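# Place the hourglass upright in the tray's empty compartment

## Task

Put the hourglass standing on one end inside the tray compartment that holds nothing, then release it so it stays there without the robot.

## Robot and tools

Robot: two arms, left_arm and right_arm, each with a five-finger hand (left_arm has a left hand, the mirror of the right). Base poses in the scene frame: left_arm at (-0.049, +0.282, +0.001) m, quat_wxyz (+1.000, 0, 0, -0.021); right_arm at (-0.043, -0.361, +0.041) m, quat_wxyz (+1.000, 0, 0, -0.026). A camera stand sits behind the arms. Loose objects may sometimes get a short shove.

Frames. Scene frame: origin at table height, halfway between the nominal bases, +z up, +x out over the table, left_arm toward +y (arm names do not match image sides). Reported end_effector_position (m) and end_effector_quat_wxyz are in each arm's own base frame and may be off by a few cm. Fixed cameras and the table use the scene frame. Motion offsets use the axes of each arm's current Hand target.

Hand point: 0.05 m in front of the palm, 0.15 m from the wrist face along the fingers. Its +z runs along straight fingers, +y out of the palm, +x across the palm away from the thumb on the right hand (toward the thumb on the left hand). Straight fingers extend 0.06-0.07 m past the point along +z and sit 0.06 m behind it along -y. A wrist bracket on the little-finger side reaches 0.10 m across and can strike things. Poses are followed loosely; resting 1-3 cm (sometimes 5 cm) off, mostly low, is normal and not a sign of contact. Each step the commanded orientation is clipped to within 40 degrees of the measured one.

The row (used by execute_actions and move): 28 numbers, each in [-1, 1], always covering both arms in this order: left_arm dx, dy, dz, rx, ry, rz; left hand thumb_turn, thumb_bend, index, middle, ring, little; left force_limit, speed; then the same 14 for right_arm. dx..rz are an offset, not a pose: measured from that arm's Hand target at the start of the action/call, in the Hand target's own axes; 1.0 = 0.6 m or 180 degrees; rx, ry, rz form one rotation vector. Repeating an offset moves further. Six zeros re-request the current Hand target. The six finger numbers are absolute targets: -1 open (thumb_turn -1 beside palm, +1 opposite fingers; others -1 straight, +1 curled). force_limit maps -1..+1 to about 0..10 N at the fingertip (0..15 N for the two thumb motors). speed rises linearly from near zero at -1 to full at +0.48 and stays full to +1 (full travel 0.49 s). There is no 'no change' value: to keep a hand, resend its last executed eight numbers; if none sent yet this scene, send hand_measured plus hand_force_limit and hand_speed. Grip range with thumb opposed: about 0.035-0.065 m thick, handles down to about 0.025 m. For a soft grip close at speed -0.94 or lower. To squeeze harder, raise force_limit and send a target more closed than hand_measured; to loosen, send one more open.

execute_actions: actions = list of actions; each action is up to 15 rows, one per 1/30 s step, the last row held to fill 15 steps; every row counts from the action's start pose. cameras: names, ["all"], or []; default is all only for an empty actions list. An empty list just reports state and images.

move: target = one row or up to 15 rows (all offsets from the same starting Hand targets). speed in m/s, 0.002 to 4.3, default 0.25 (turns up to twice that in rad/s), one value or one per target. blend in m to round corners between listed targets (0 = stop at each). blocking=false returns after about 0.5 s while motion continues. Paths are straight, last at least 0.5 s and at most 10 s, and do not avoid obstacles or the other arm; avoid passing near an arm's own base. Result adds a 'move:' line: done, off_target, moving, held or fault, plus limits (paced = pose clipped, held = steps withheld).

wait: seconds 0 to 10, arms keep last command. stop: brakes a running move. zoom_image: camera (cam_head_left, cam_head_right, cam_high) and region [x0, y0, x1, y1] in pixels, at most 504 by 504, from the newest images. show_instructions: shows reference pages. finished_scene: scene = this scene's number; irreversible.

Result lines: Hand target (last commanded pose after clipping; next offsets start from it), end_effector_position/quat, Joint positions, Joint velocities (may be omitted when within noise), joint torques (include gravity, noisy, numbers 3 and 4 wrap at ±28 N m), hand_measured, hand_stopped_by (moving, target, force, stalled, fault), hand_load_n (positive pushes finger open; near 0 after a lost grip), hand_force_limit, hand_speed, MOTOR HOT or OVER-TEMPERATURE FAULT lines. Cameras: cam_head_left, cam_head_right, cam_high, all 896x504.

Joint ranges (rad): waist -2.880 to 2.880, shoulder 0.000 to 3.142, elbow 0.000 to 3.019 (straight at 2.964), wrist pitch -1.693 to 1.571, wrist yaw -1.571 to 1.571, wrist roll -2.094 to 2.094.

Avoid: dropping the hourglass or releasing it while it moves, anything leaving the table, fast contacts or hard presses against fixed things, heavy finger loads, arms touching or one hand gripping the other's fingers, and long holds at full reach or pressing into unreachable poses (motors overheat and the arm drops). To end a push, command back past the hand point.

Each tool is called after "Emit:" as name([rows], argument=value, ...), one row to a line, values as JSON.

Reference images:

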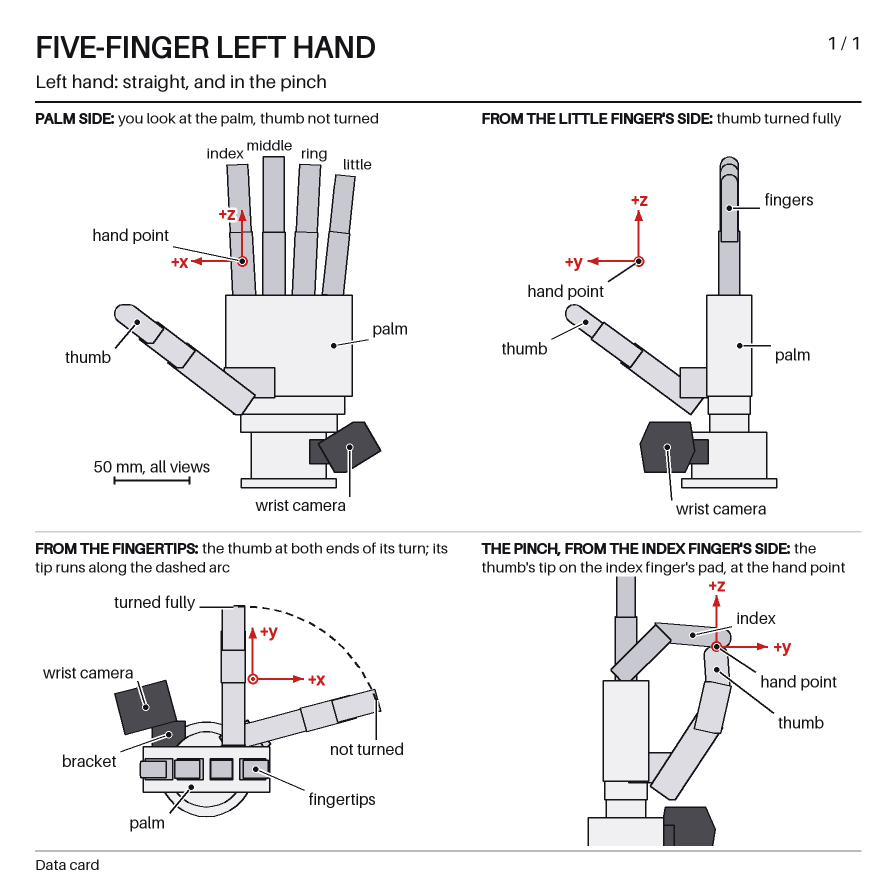

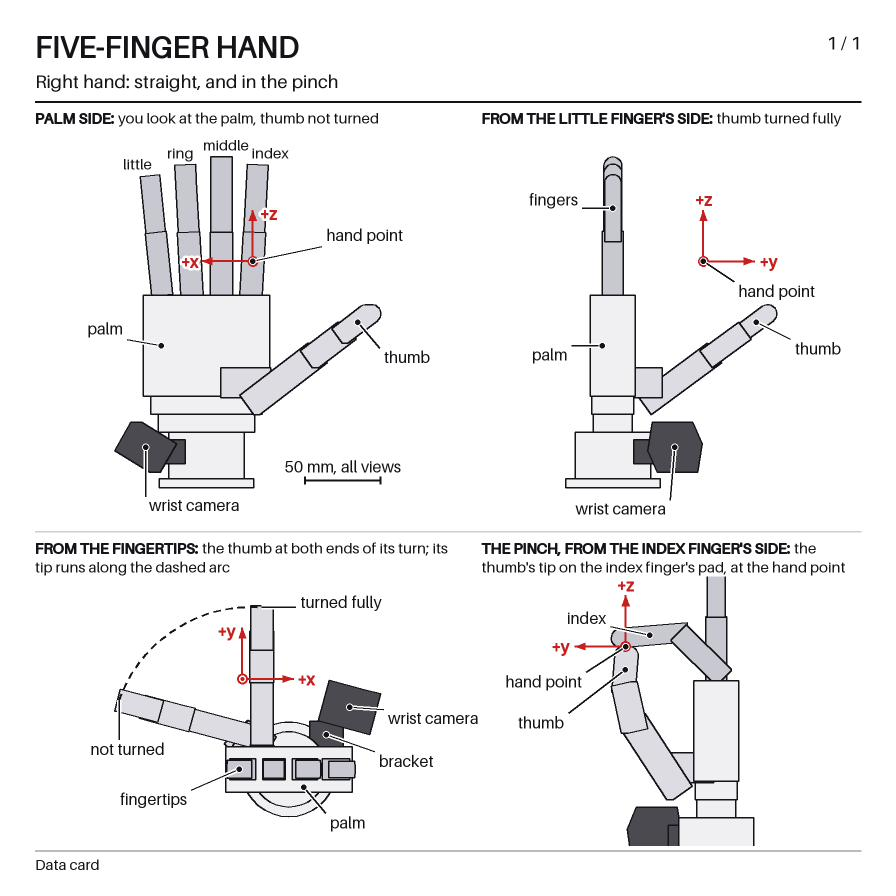

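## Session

Emit:
execute_actions(actions=[])

Scene clock: 0.00 s.
left_arm: end_effector_position=(+0.6327, +0.0440, +0.0853) hand_measured=(-1.000, -1.000, -1.000, -1.000, -1.000, -1.000) hand_load_n=(+0.0, +0.0, +0.0, +0.0, +0.0, +0.0) hand_stopped_by=(target, target, target, target, target, target) hand_force_limit=0.00 hand_speed=-0.80 end_effector_quat_wxyz=(-0.042, +0.877, -0.473, +0.078) | right_arm: end_effector_position=(+0.1587, +0.1937, +0.2312) hand_measured=(-1.000, -1.000, -1.000, -1.000, -1.000, -1.000) hand_load_n=(+0.0, +0.0, +0.0, +0.0, +0.0, +0.0) hand_stopped_by=(target, target, target, target, target, target) hand_force_limit=0.00 hand_speed=-0.80 end_effector_quat_wxyz=(-0.011, -0.245, +0.968, +0.045)
Joint positions: left_arm=[0.162 2.041 1.824 -1.179 0.029 -0.422] | right_arm=[0.583 0.842 0.933 -1.652 -0.092 1.658]
Joint velocities: within noise
Joint torques (N m): no reading
Heat: left arm: hottest elbow 31 °C; right arm: hottest waist 33 °C.
Hand target: left_arm +0.6444, +0.0480, +0.1016; -0.053, +0.876, -0.469, +0.095 | right_arm +0.1630, +0.1985, +0.2437; +0.005, -0.250, +0.967, +0.052

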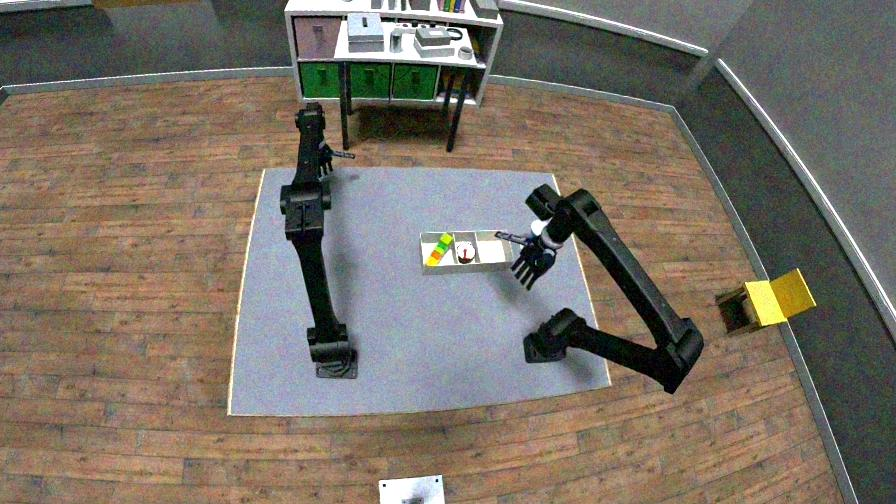

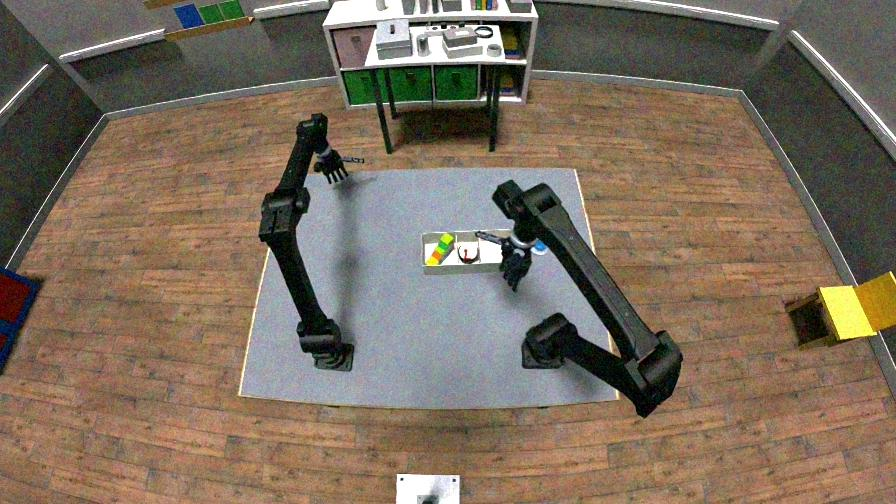

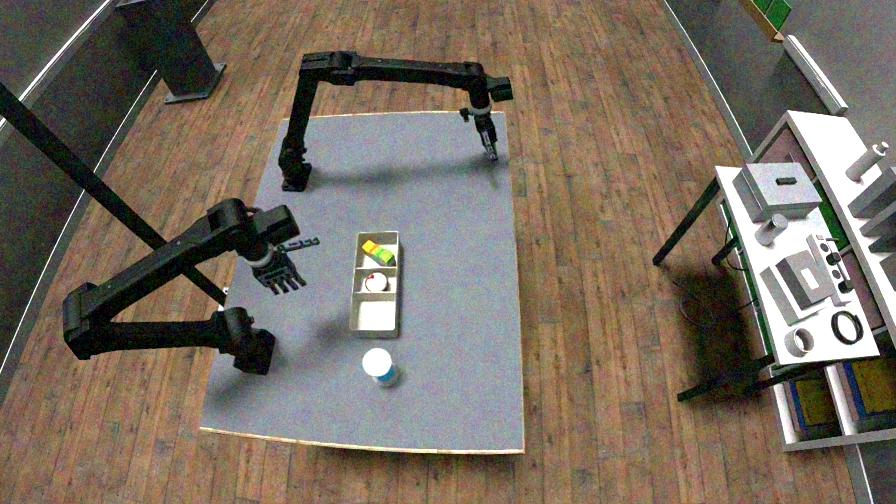

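Emit:
zoom_image(camera="cam_high", region=[330, 220, 430, 400])

Emit:
zoom_image(camera="cam_head_left", region=[400, 210, 580, 310])

Emit:
zoom_image(camera="cam_head_right", region=[400, 210, 580, 310])

Scaled by 2.800.

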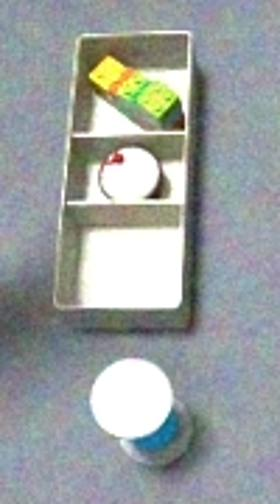

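Scaled by 2.800.

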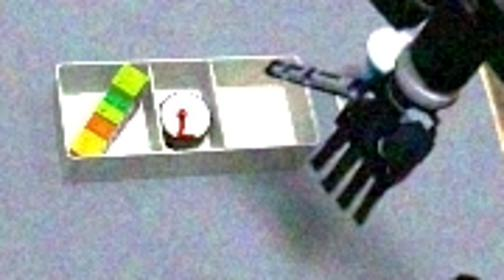

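Scaled by 2.800.

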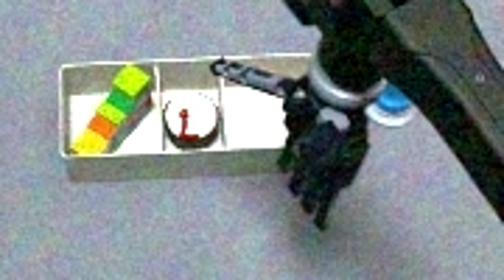

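Emit:
move([
  [0,0,0,0,0,0,-1,-1,-1,-1,-1,-1,0,-0.8,-0.1243,-0.453,-0.134,0.0546,-0.2144,-0.8321,1,-1,-1,-1,-1,-1,0,-0.3],
  [0,0,0,0,0,0,-1,-1,-1,-1,-1,-1,0,-0.8,-0.1202,-0.4645,-0.0168,0.0546,-0.2144,-0.8321,1,-1,-1,-1,-1,-1,0,-0.3],
], speed=0.3, blend=0.02, cameras=["all"])

Emit:
zoom_image(camera="cam_head_right", region=[490, 180, 590, 280])

Emit:
zoom_image(camera="cam_head_left", region=[490, 180, 590, 280])

Emit:
zoom_image(camera="cam_high", region=[330, 300, 430, 400])

Scene clock: 21.30 s.
left_arm: end_effector_position=(+0.6327, +0.0440, +0.0853) hand_measured=(-1.000, -1.000, -1.000, -1.000, -1.000, -1.000) hand_load_n=(+0.0, +0.0, +0.0, +0.0, +0.0, +0.0) hand_stopped_by=(target, target, target, target, target, target) hand_force_limit=0.00 hand_speed=-0.80 end_effector_quat_wxyz=(-0.042, +0.877, -0.473, +0.078) | right_arm: end_effector_position=(+0.3622, -0.0080, +0.2273) hand_measured=(+1.000, -1.000, -1.000, -1.000, -1.000, -1.000) hand_load_n=(+0.0, +0.0, +0.0, +0.0, +0.0, +0.0) hand_stopped_by=(target, target, target, target, target, target) hand_force_limit=0.00 hand_speed=-0.30 end_effector_quat_wxyz=(-0.298, +0.954, +0.023, -0.009)
Joint positions: left_arm=[0.162 2.041 1.824 -1.179 0.029 -0.422] | right_arm=[-0.167 1.421 1.366 -1.668 -0.589 -1.832]
Joint torques (N m): left_arm=[0.21 -20.42 10.29 0.53 0.13 0.02] | right_arm=[-1.49 -7.94 8.02 -0.17 -0.42 -0.07]
Heat: left arm: hottest elbow 34 °C; right arm: hottest waist 33 °C.
Hand target: left_arm +0.6444, +0.0480, +0.1016; -0.053, +0.876, -0.469, +0.095 | right_arm +0.3610, -0.0103, +0.2291; -0.301, +0.953, +0.024, -0.007
Off the commanded pose: left_arm 0.020 m, 2 deg | right_arm 0.003 m, 0 deg.
move: off_target (left_arm)

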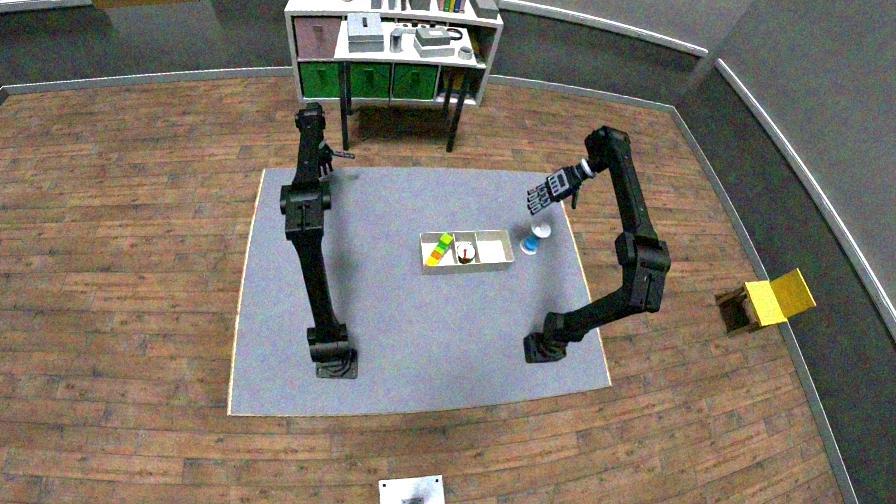

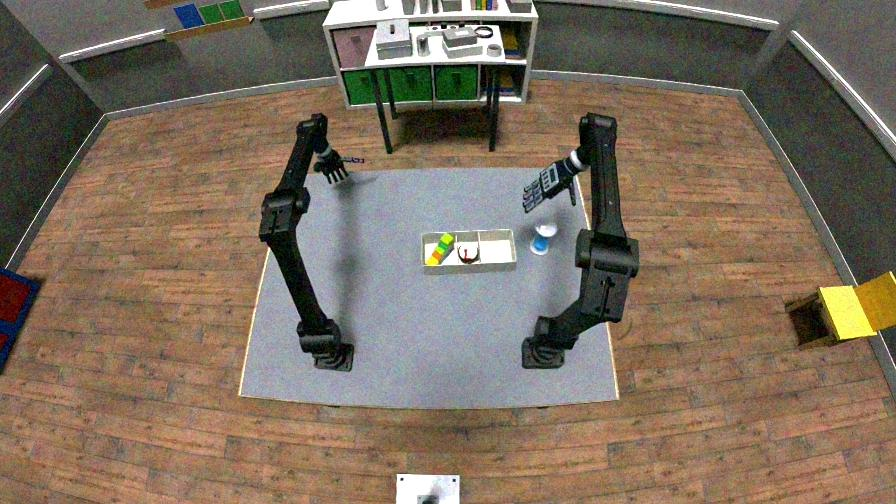

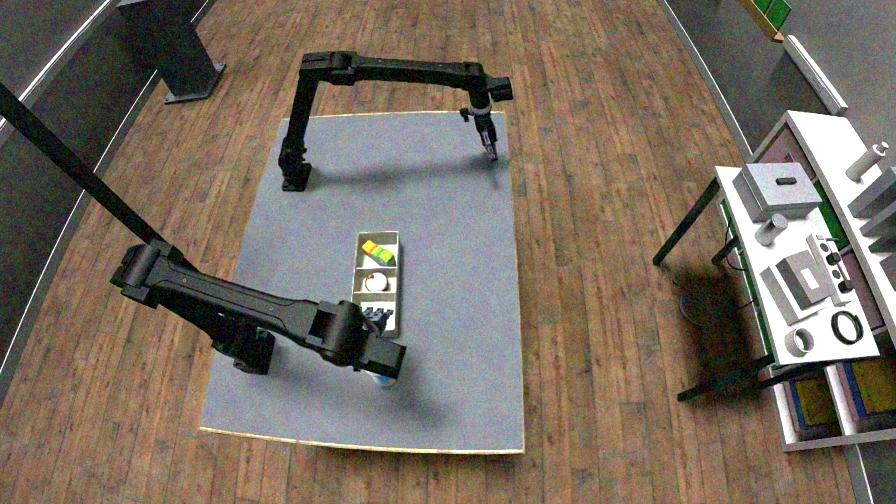

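Scaled by 5.040.

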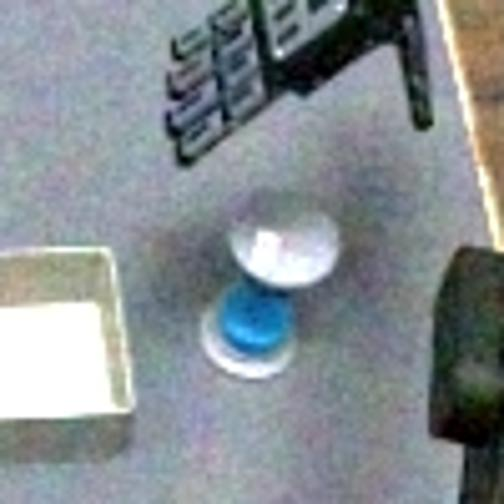

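Scaled by 5.040.

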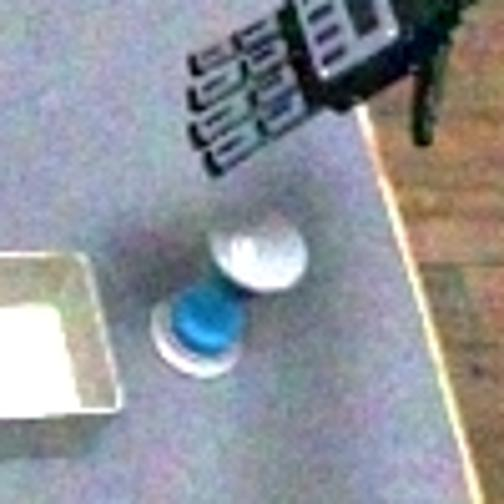

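Scaled by 5.040.

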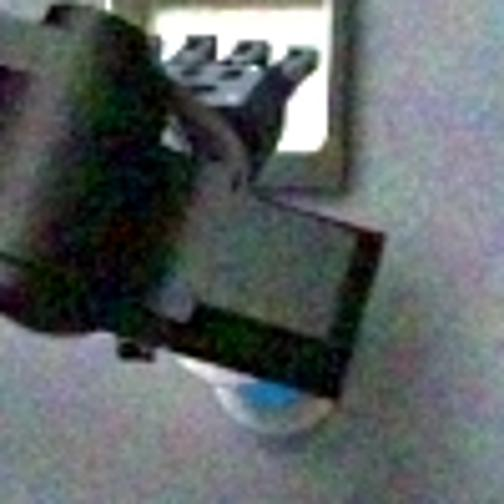

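Emit:
move(target=[0,0,0,0,0,0,-1,-1,-1,-1,-1,-1,0,-0.8,0.0147,0.1052,0.14,0,0,0,1,-1,-1,-1,-1,-1,0,-0.3], speed=0.12, cameras=["all"])

Emit:
zoom_image(camera="cam_head_right", region=[500, 180, 580, 270])

Emit:
zoom_image(camera="cam_head_left", region=[490, 180, 580, 270])

Emit:
zoom_image(camera="cam_high", region=[330, 300, 430, 400])

Scene clock: 30.63 s.
left_arm: end_effector_position=(+0.6327, +0.0440, +0.0853) hand_measured=(-1.000, -1.000, -1.000, -1.000, -1.000, -1.000) hand_load_n=(+0.0, +0.0, +0.0, +0.0, +0.0, +0.0) hand_stopped_by=(target, target, target, target, target, target) hand_force_limit=0.00 hand_speed=-0.80 end_effector_quat_wxyz=(-0.042, +0.877, -0.473, +0.078) | right_arm: end_effector_position=(+0.3690, -0.0097, +0.1281) hand_measured=(+1.000, -1.000, -1.000, -1.000, -1.000, -1.000) hand_load_n=(+0.0, +0.0, +0.0, +0.0, +0.0, +0.0) hand_stopped_by=(target, target, target, target, target, target) hand_force_limit=0.00 hand_speed=-0.30 end_effector_quat_wxyz=(-0.298, +0.954, +0.024, -0.009)
Joint positions: left_arm=[0.162 2.041 1.824 -1.179 0.029 -0.422] | right_arm=[-0.169 1.487 1.171 -1.408 -0.589 -1.837]
Joint torques (N m): left_arm=[0.26 -20.42 10.28 0.54 0.14 0.02] | right_arm=[-0.79 -7.94 7.15 0.28 -0.48 -0.06]
Heat: left arm: hottest elbow 35 °C; right arm: hottest waist 33 °C.
Hand target: left_arm +0.6444, +0.0480, +0.1016; -0.053, +0.876, -0.469, +0.095 | right_arm +0.3701, -0.0133, +0.1241; -0.301, +0.953, +0.024, -0.007
Off the commanded pose: left_arm 0.020 m, 2 deg | right_arm 0.005 m, 0 deg.
move: off_target (left_arm)

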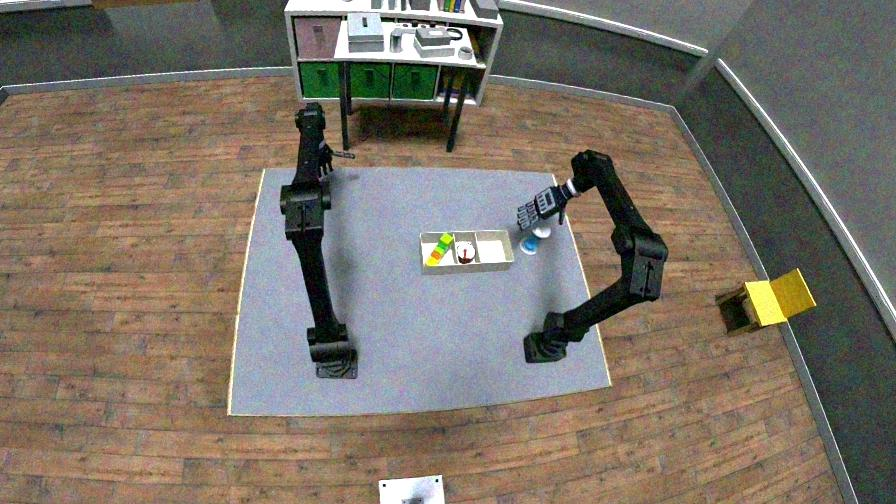

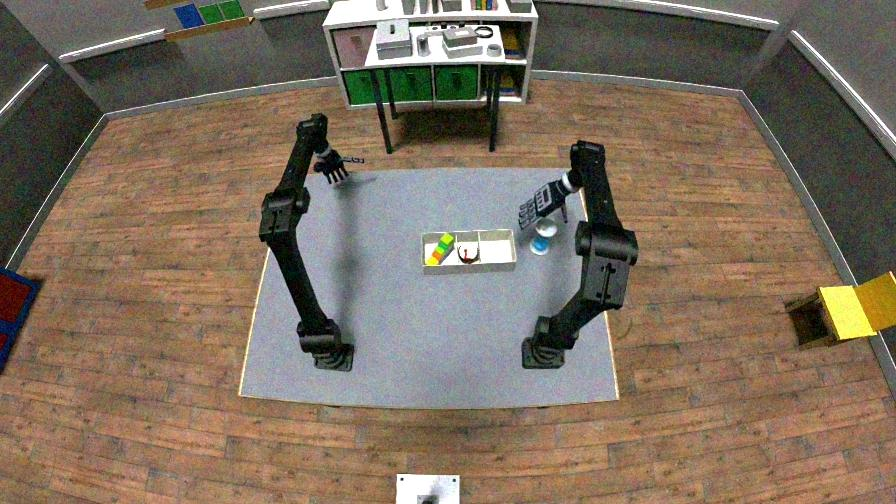

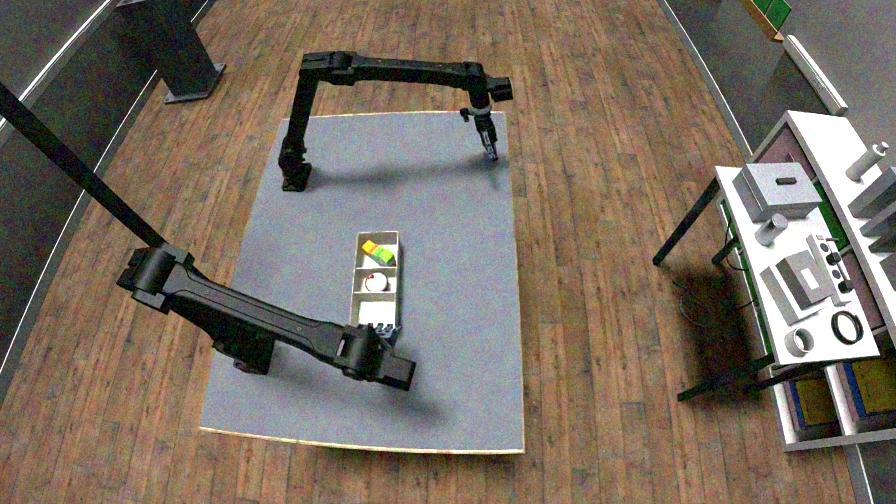

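Scaled by 5.600.

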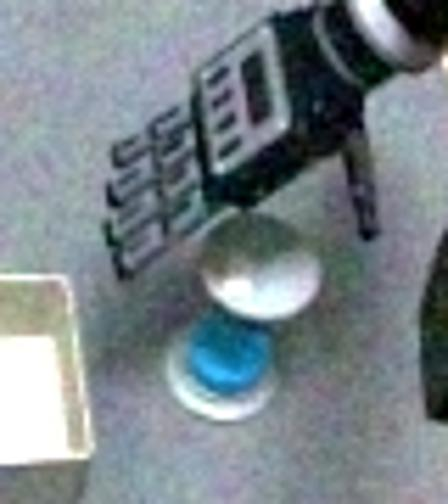

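Scaled by 5.600.

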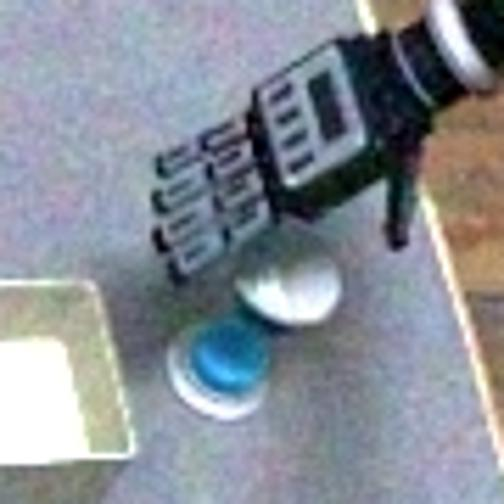

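Scaled by 5.040.

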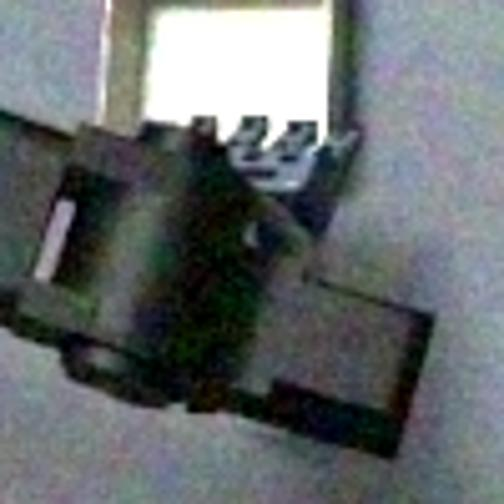

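Emit:
move(target=[0,0,0,0,0,0,-1,-1,-1,-1,-1,-1,0,-0.8,0,0.0545,0.0778,0,0,0,1,-1,-1,-1,-1,-1,0,-0.3], speed=0.08, cameras=["all"])

Emit:
zoom_image(camera="cam_head_right", region=[500, 180, 580, 270])

Emit:
zoom_image(camera="cam_head_left", region=[490, 180, 580, 270])

Scene clock: 37.17 s.
left_arm: end_effector_position=(+0.6327, +0.0440, +0.0853) hand_measured=(-1.000, -1.000, -1.000, -1.000, -1.000, -1.000) hand_load_n=(+0.0, +0.0, +0.0, +0.0, +0.0, +0.0) hand_stopped_by=(target, target, target, target, target, target) hand_force_limit=0.00 hand_speed=-0.80 end_effector_quat_wxyz=(-0.042, +0.877, -0.473, +0.078) | right_arm: end_effector_position=(+0.3699, -0.0099, +0.0717) hand_measured=(+1.000, -1.000, -1.000, -1.000, -1.000, -1.000) hand_load_n=(+0.0, +0.0, +0.0, +0.0, +0.0, +0.0) hand_stopped_by=(target, target, target, target, target, target) hand_force_limit=0.00 hand_speed=-0.30 end_effector_quat_wxyz=(-0.298, +0.954, +0.025, -0.008)
Joint positions: left_arm=[0.162 2.041 1.824 -1.179 0.029 -0.422] | right_arm=[-0.169 1.545 1.077 -1.253 -0.589 -1.837]
Joint torques (N m): left_arm=[0.21 -20.48 10.29 0.53 0.14 0.02] | right_arm=[-1.44 -7.71 6.56 0.38 -0.44 -0.03]
Heat: left arm: hottest elbow 36 °C; right arm: hottest waist 33 °C.
Hand target: left_arm +0.6444, +0.0480, +0.1016; -0.053, +0.876, -0.469, +0.095 | right_arm +0.3701, -0.0134, +0.0671; -0.301, +0.953, +0.024, -0.007
Off the commanded pose: left_arm 0.020 m, 2 deg | right_arm 0.006 m, 0 deg.
move: off_target (left_arm)

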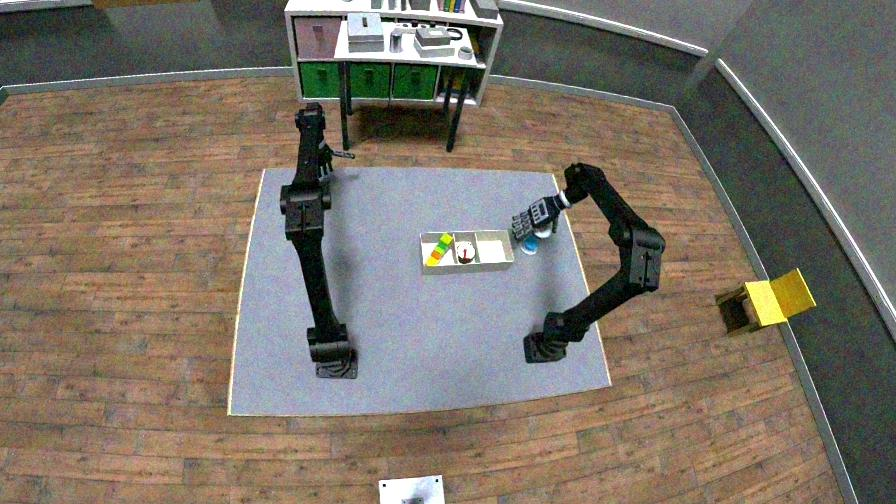

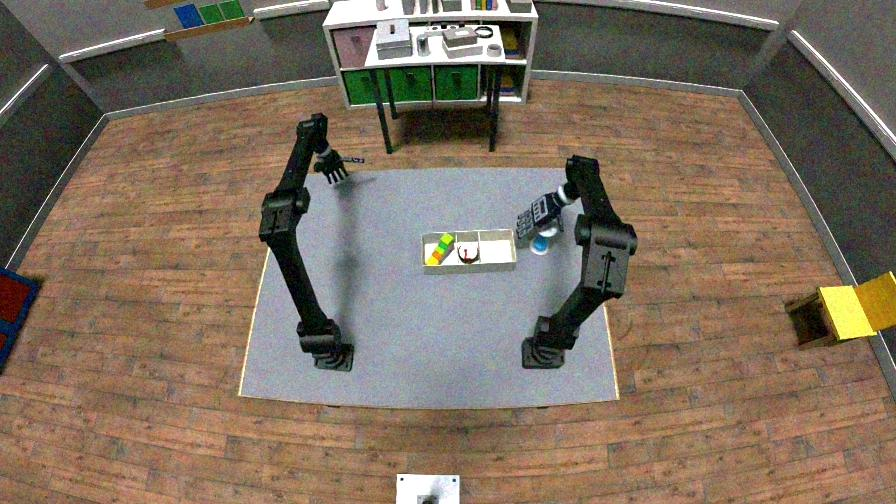

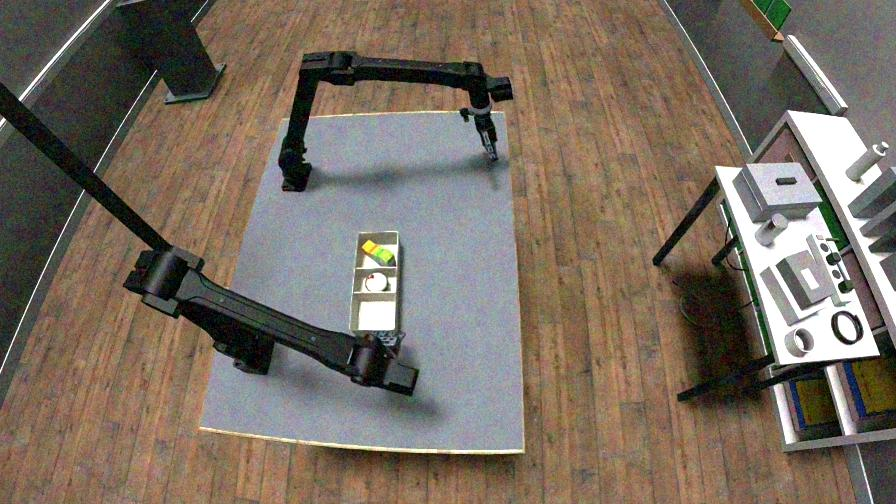

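Scaled by 5.600.

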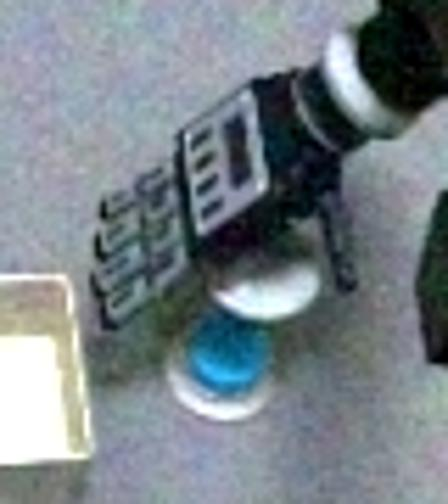

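Scaled by 5.600.

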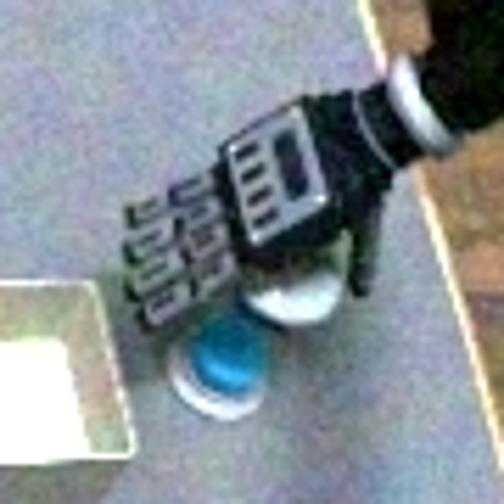

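Emit:
move(target=[0,0,0,0,0,0,-1,-1,-1,-1,-1,-1,0,-0.8,0,0,0,0,0,0,1,-0.72,-0.3,-0.3,-1,-1,-0.7,-0.8], speed=0.08, cameras=["cam_head_right", "cam_head_left"])

Emit:
zoom_image(camera="cam_head_right", region=[500, 180, 580, 270])

Scene clock: 49.73 s.
left_arm: end_effector_position=(+0.6327, +0.0440, +0.0853) hand_measured=(-1.000, -1.000, -1.000, -1.000, -1.000, -1.000) hand_load_n=(+0.0, +0.0, +0.0, +0.0, +0.0, +0.0) hand_stopped_by=(target, target, target, target, target, target) hand_force_limit=0.00 hand_speed=-0.80 end_effector_quat_wxyz=(-0.042, +0.877, -0.473, +0.078) | right_arm: end_effector_position=(+0.3700, -0.0116, +0.0716) hand_measured=(+1.000, -0.720, -0.300, -0.300, -1.000, -1.000) hand_load_n=(+0.0, +0.5, +0.0, +0.0, +0.0, +0.0) hand_stopped_by=(target, target, target, target, target, target) hand_force_limit=-0.70 hand_speed=-0.80 end_effector_quat_wxyz=(-0.298, +0.954, +0.023, -0.007)
Joint positions: left_arm=[0.162 2.041 1.824 -1.179 0.029 -0.422] | right_arm=[-0.173 1.545 1.077 -1.253 -0.589 -1.838]
Joint torques (N m): left_arm=[0.26 -20.48 10.26 0.54 0.14 0.02] | right_arm=[-1.79 -7.77 6.63 0.4 -0.4 -0.08]
Heat: left arm: hottest elbow 37 °C; right arm: hottest waist 33 °C.
Hand target: left_arm +0.6444, +0.0480, +0.1016; -0.053, +0.876, -0.469, +0.095 | right_arm +0.3701, -0.0134, +0.0671; -0.301, +0.953, +0.024, -0.007
Off the commanded pose: left_arm 0.020 m, 2 deg | right_arm 0.005 m, 0 deg.
move: off_target (left_arm)
Images, in order (width x height): cam_head_left 896x504, cam_head_right 896x504.

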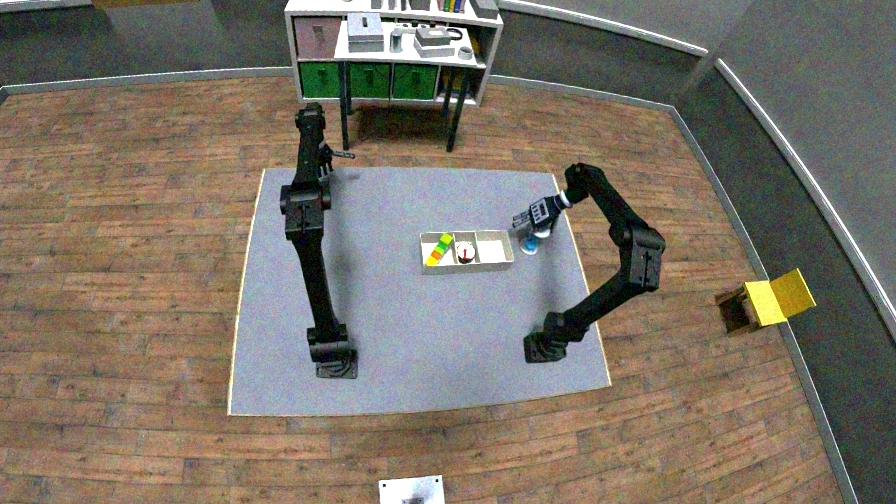

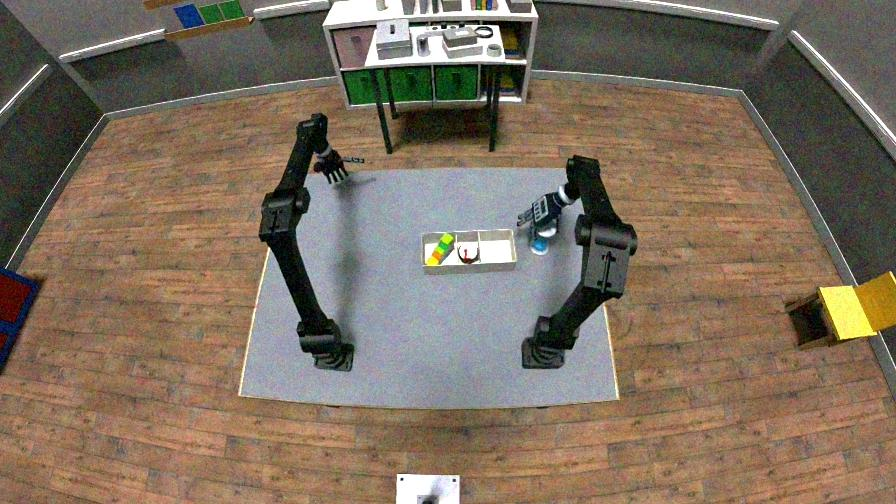

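Scaled by 5.600.

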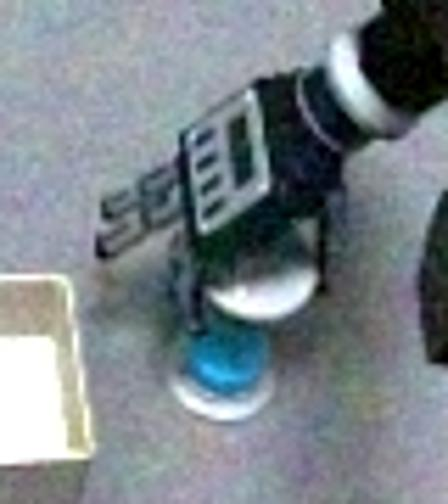

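Emit:
move(target=[0,0,0,0,0,0,-1,-1,-1,-1,-1,-1,0,-0.8,0,0,0,0,0,0,1,-0.4,0.1,0.1,-1,-1,0.0,-0.9], cameras=["cam_head_right"])

Emit:
zoom_image(camera="cam_head_right", region=[400, 160, 620, 320])

Scene clock: 57.90 s.
left_arm: end_effector_position=(+0.6327, +0.0440, +0.0853) hand_measured=(-1.000, -1.000, -1.000, -1.000, -1.000, -1.000) hand_load_n=(+0.0, +0.0, +0.0, +0.0, +0.0, +0.0) hand_stopped_by=(target, target, target, target, target, target) hand_force_limit=0.00 hand_speed=-0.80 end_effector_quat_wxyz=(-0.042, +0.877, -0.473, +0.078) | right_arm: end_effector_position=(+0.3696, -0.0110, +0.0717) hand_measured=(+1.000, -0.692, -0.238, -0.274, -1.000, -1.000) hand_load_n=(+0.0, +8.0, +6.0, +5.0, +0.0, +0.0) hand_stopped_by=(target, force, force, force, target, target) hand_force_limit=0.00 hand_speed=-0.90 end_effector_quat_wxyz=(-0.298, +0.954, +0.024, -0.008)
Joint positions: left_arm=[0.162 2.041 1.824 -1.179 0.029 -0.422] | right_arm=[-0.172 1.545 1.077 -1.255 -0.589 -1.838]
Joint torques (N m): left_arm=[0.26 -20.48 10.28 0.55 0.14 0.02] | right_arm=[-0.62 -7.77 6.48 0.43 -0.39 -0.06]
Heat: left arm: hottest elbow 37 °C; right arm: hottest waist 33 °C.
Hand target: left_arm +0.6444, +0.0480, +0.1016; -0.053, +0.876, -0.469, +0.095 | right_arm +0.3701, -0.0134, +0.0671; -0.301, +0.953, +0.024, -0.007
Off the commanded pose: left_arm 0.020 m, 2 deg | right_arm 0.005 m, 0 deg.
move: off_target (left_arm)
Images, in order (width x height): cam_head_right 896x504.

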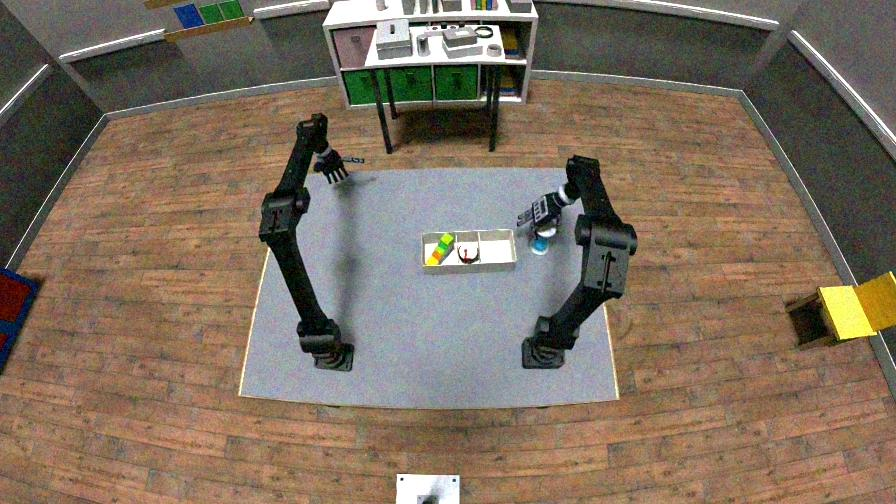

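Scaled by 2.291.

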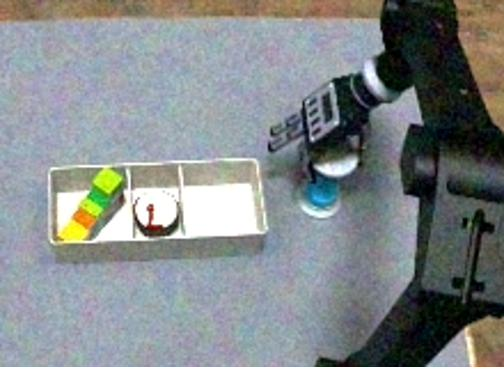

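Emit:
move([
  [0,0,0,0,0,0,-1,-1,-1,-1,-1,-1,0,-0.8,0,0,-0.0478,-0.0683,0,0,0,1,-0.4,0.1,0.1,-1,-1,0.0,-0.9],
  [0,0,0,0,0,0,-1,-1,-1,-1,-1,-1,0,-0.8,0,0.015,-0.1093,-0.1575,0,0,0,1,-0.4,0.1,0.1,-1,-1,0.0,-0.9],
], speed=0.08, blend=0.015, cameras=["cam_head_right"])

Emit:
zoom_image(camera="cam_head_right", region=[400, 160, 620, 320])


Scaled by 2.291.

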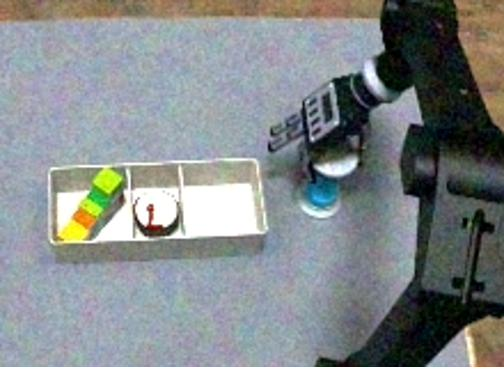

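Emit:
move([
  [0,0,0,0,0,0,-1,-1,-1,-1,-1,-1,0,-0.8,0,-0.0478,-0.0683,0,0,0,1,-0.4,0.1,0.1,-1,-1,0.0,-0.9],
  [0,0,0,0,0,0,-1,-1,-1,-1,-1,-1,0,-0.8,0.015,-0.1093,-0.1575,0,0,0,1,-0.4,0.1,0.1,-1,-1,0.0,-0.9],
], speed=0.08, blend=0.015, cameras=["cam_head_right"])

Emit:
zoom_image(camera="cam_head_right", region=[400, 160, 620, 320])

Scene clock: 69.13 s.
left_arm: end_effector_position=(+0.6327, +0.0440, +0.0853) hand_measured=(-1.000, -1.000, -1.000, -1.000, -1.000, -1.000) hand_load_n=(+0.0, +0.0, +0.0, +0.0, +0.0, +0.0) hand_stopped_by=(target, target, target, target, target, target) hand_force_limit=0.00 hand_speed=-0.80 end_effector_quat_wxyz=(-0.042, +0.877, -0.473, +0.078) | right_arm: end_effector_position=(+0.3612, -0.0102, +0.1539) hand_measured=(+1.000, -0.692, -0.238, -0.274, -1.000, -1.000) hand_load_n=(+0.0, +6.5, +5.0, +5.0, +0.0, +0.0) hand_stopped_by=(target, force, force, force, target, target) hand_force_limit=0.00 hand_speed=-0.90 end_effector_quat_wxyz=(-0.305, +0.952, +0.017, -0.038)
Joint positions: left_arm=[0.162 2.041 1.824 -1.179 0.029 -0.422] | right_arm=[-0.173 1.494 1.238 -1.536 -0.589 -1.847]
Joint torques (N m): left_arm=[0.21 -20.42 10.28 0.53 0.14 0.02] | right_arm=[-0.44 -9.64 12.36 -0.76 -0.4 0.04]
Heat: left arm: hottest elbow 38 °C; right arm: hottest waist 33 °C.
Hand target: left_arm +0.6444, +0.0480, +0.1016; -0.053, +0.876, -0.469, +0.095 | right_arm +0.3790, -0.0134, +0.1822; -0.301, +0.953, +0.024, -0.007
Off the commanded pose: left_arm 0.020 m, 2 deg | right_arm 0.034 m, 4 deg.
move: off_target (left_arm, right_arm)
Images, in order (width x height): cam_head_right 896x504.

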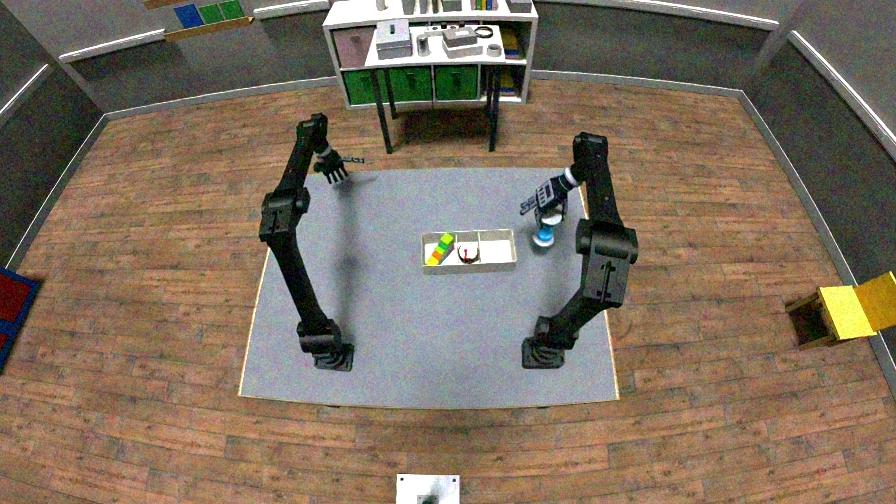

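Scaled by 2.291.

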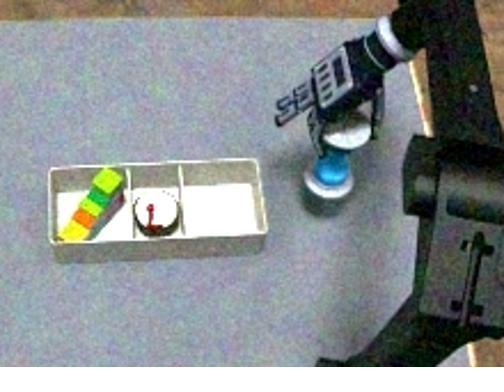

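Emit:
move(target=[0,0,0,0,0,0,-1,-1,-1,-1,-1,-1,0,-0.8,-0.030,-0.2158,0.1307,0,0.0174,-0.0102,1,-0.4,0.1,0.1,-1,-1,0.0,-0.9], speed=0.12, cameras=["cam_head_right", "cam_head_left"])

Emit:
zoom_image(camera="cam_head_right", region=[400, 160, 620, 320])

Scene clock: 78.70 s.
left_arm: end_effector_position=(+0.6327, +0.0440, +0.0853) hand_measured=(-1.000, -1.000, -1.000, -1.000, -1.000, -1.000) hand_load_n=(+0.0, +0.0, +0.0, +0.0, +0.0, +0.0) hand_stopped_by=(target, target, target, target, target, target) hand_force_limit=0.00 hand_speed=-0.80 end_effector_quat_wxyz=(-0.042, +0.877, -0.473, +0.078) | right_arm: end_effector_position=(+0.3525, +0.1306, +0.1823) hand_measured=(+1.000, -0.692, -0.238, -0.274, -1.000, -1.000) hand_load_n=(+0.0, +7.0, +5.0, +5.0, +0.0, +0.0) hand_stopped_by=(target, force, force, force, target, target) hand_force_limit=0.00 hand_speed=-0.90 end_effector_quat_wxyz=(-0.296, +0.955, +0.026, +0.007)
Joint positions: left_arm=[0.162 2.041 1.824 -1.179 0.029 -0.422] | right_arm=[0.187 1.339 1.171 -1.276 -0.59 -1.399]
Joint torques (N m): left_arm=[0.26 -20.42 10.28 0.54 0.13 0.03] | right_arm=[0.79 -8.53 8.2 0.88 -0.37 0.18]
Heat: left arm: hottest elbow 38 °C; right arm: hottest waist 33 °C.
Hand target: left_arm +0.6444, +0.0480, +0.1016; -0.053, +0.876, -0.469, +0.095 | right_arm +0.3535, +0.1366, +0.1921; -0.301, +0.953, +0.031, +0.024
Off the commanded pose: left_arm 0.020 m, 2 deg | right_arm 0.012 m, 2 deg.
move: off_target (left_arm, right_arm)
Images, in order (width x height): cam_head_left 896x504, cam_head_right 896x504.

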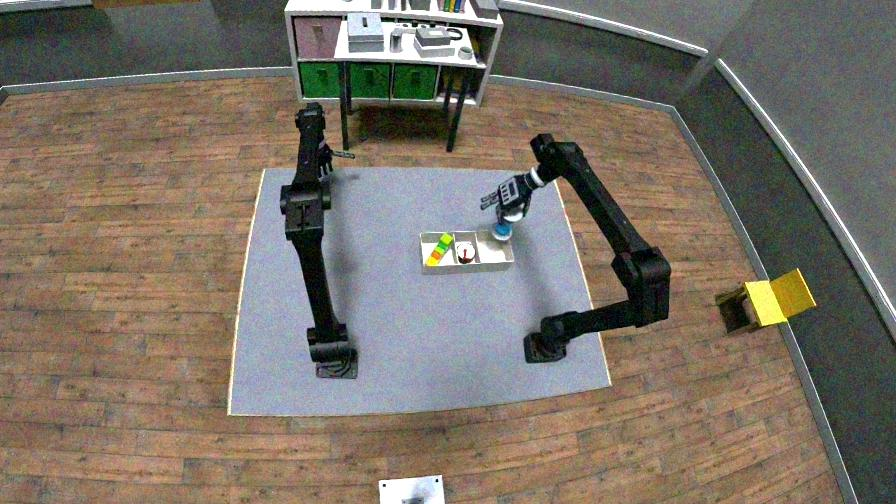

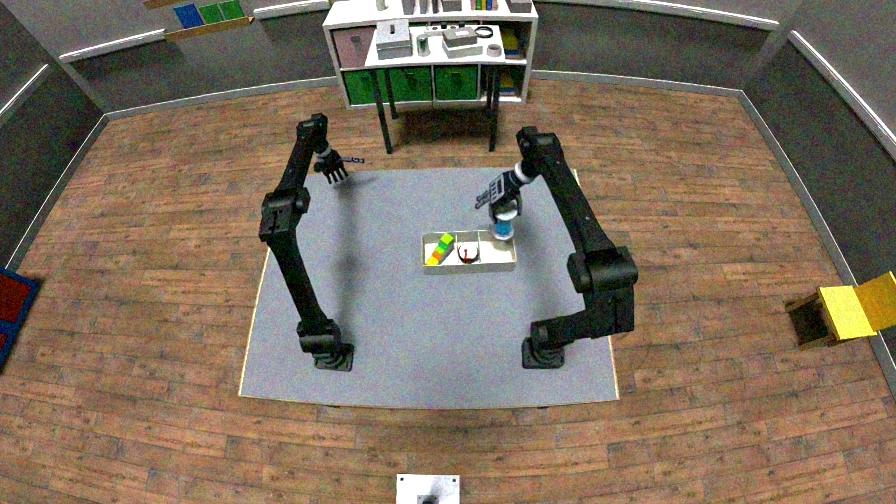

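Scaled by 2.291.

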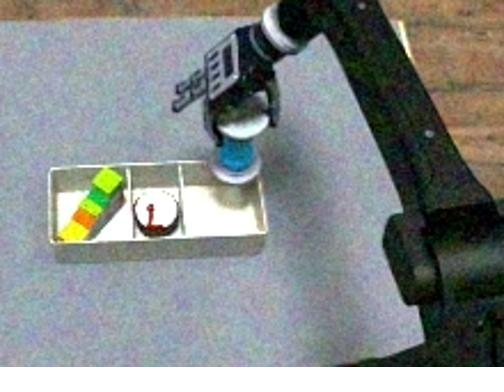

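Emit:
move(target=[0,0,0,0,0,0,-1,-1,-1,-1,-1,-1,0,-0.8,-0.0334,0.0109,0.0535,0,-0.004,0.002,1,-0.4,0.1,0.1,-1,-1,0.0,-0.9], speed=0.1, cameras=["cam_head_right"])

Emit:
zoom_image(camera="cam_head_right", region=[430, 180, 580, 290])

Scene clock: 84.43 s.
left_arm: end_effector_position=(+0.6327, +0.0440, +0.0853) hand_measured=(-1.000, -1.000, -1.000, -1.000, -1.000, -1.000) hand_load_n=(+0.0, +0.0, +0.0, +0.0, +0.0, +0.0) hand_stopped_by=(target, target, target, target, target, target) hand_force_limit=0.00 hand_speed=-0.80 end_effector_quat_wxyz=(-0.042, +0.877, -0.473, +0.078) | right_arm: end_effector_position=(+0.3338, +0.1417, +0.1517) hand_measured=(+1.000, -0.692, -0.238, -0.274, -1.000, -1.000) hand_load_n=(+0.0, +7.0, +5.0, +5.0, +0.0, +0.5) hand_stopped_by=(target, force, force, force, target, target) hand_force_limit=0.00 hand_speed=-0.90 end_effector_quat_wxyz=(-0.296, +0.955, +0.023, +0.002)
Joint positions: left_arm=[0.162 2.041 1.824 -1.179 0.029 -0.422] | right_arm=[0.225 1.318 1.068 -1.181 -0.586 -1.352]
Joint torques (N m): left_arm=[0.15 -20.37 10.26 0.55 0.13 0.02] | right_arm=[0.26 -8.35 8.31 1.05 -0.4 0.16]
Heat: left arm: hottest elbow 38 °C; right arm: hottest waist 33 °C.
Hand target: left_arm +0.6444, +0.0480, +0.1016; -0.053, +0.876, -0.469, +0.095 | right_arm +0.3348, +0.1488, +0.1609; -0.301, +0.953, +0.030, +0.017
Off the commanded pose: left_arm 0.020 m, 2 deg | right_arm 0.012 m, 2 deg.
move: off_target (left_arm, right_arm)
Images, in order (width x height): cam_head_right 896x504.

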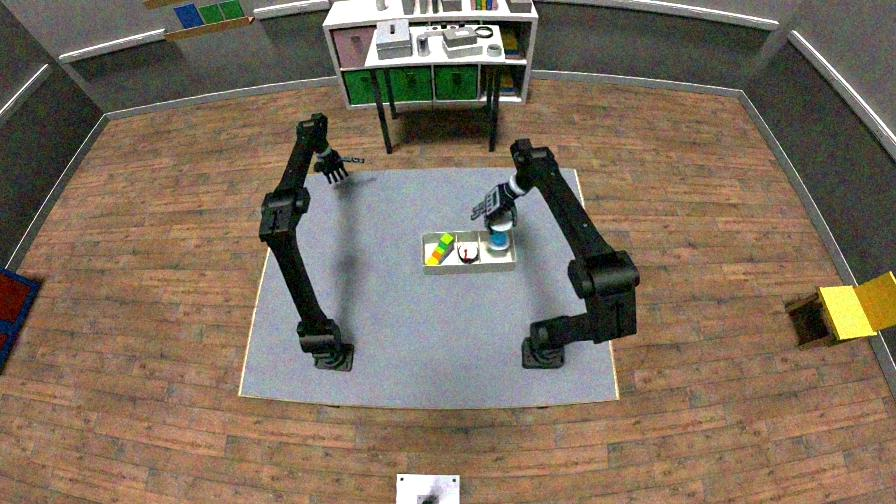

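Scaled by 3.360.

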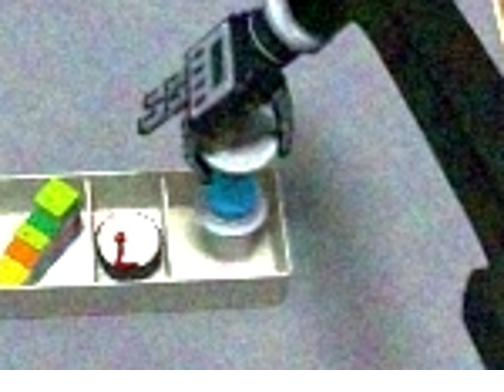

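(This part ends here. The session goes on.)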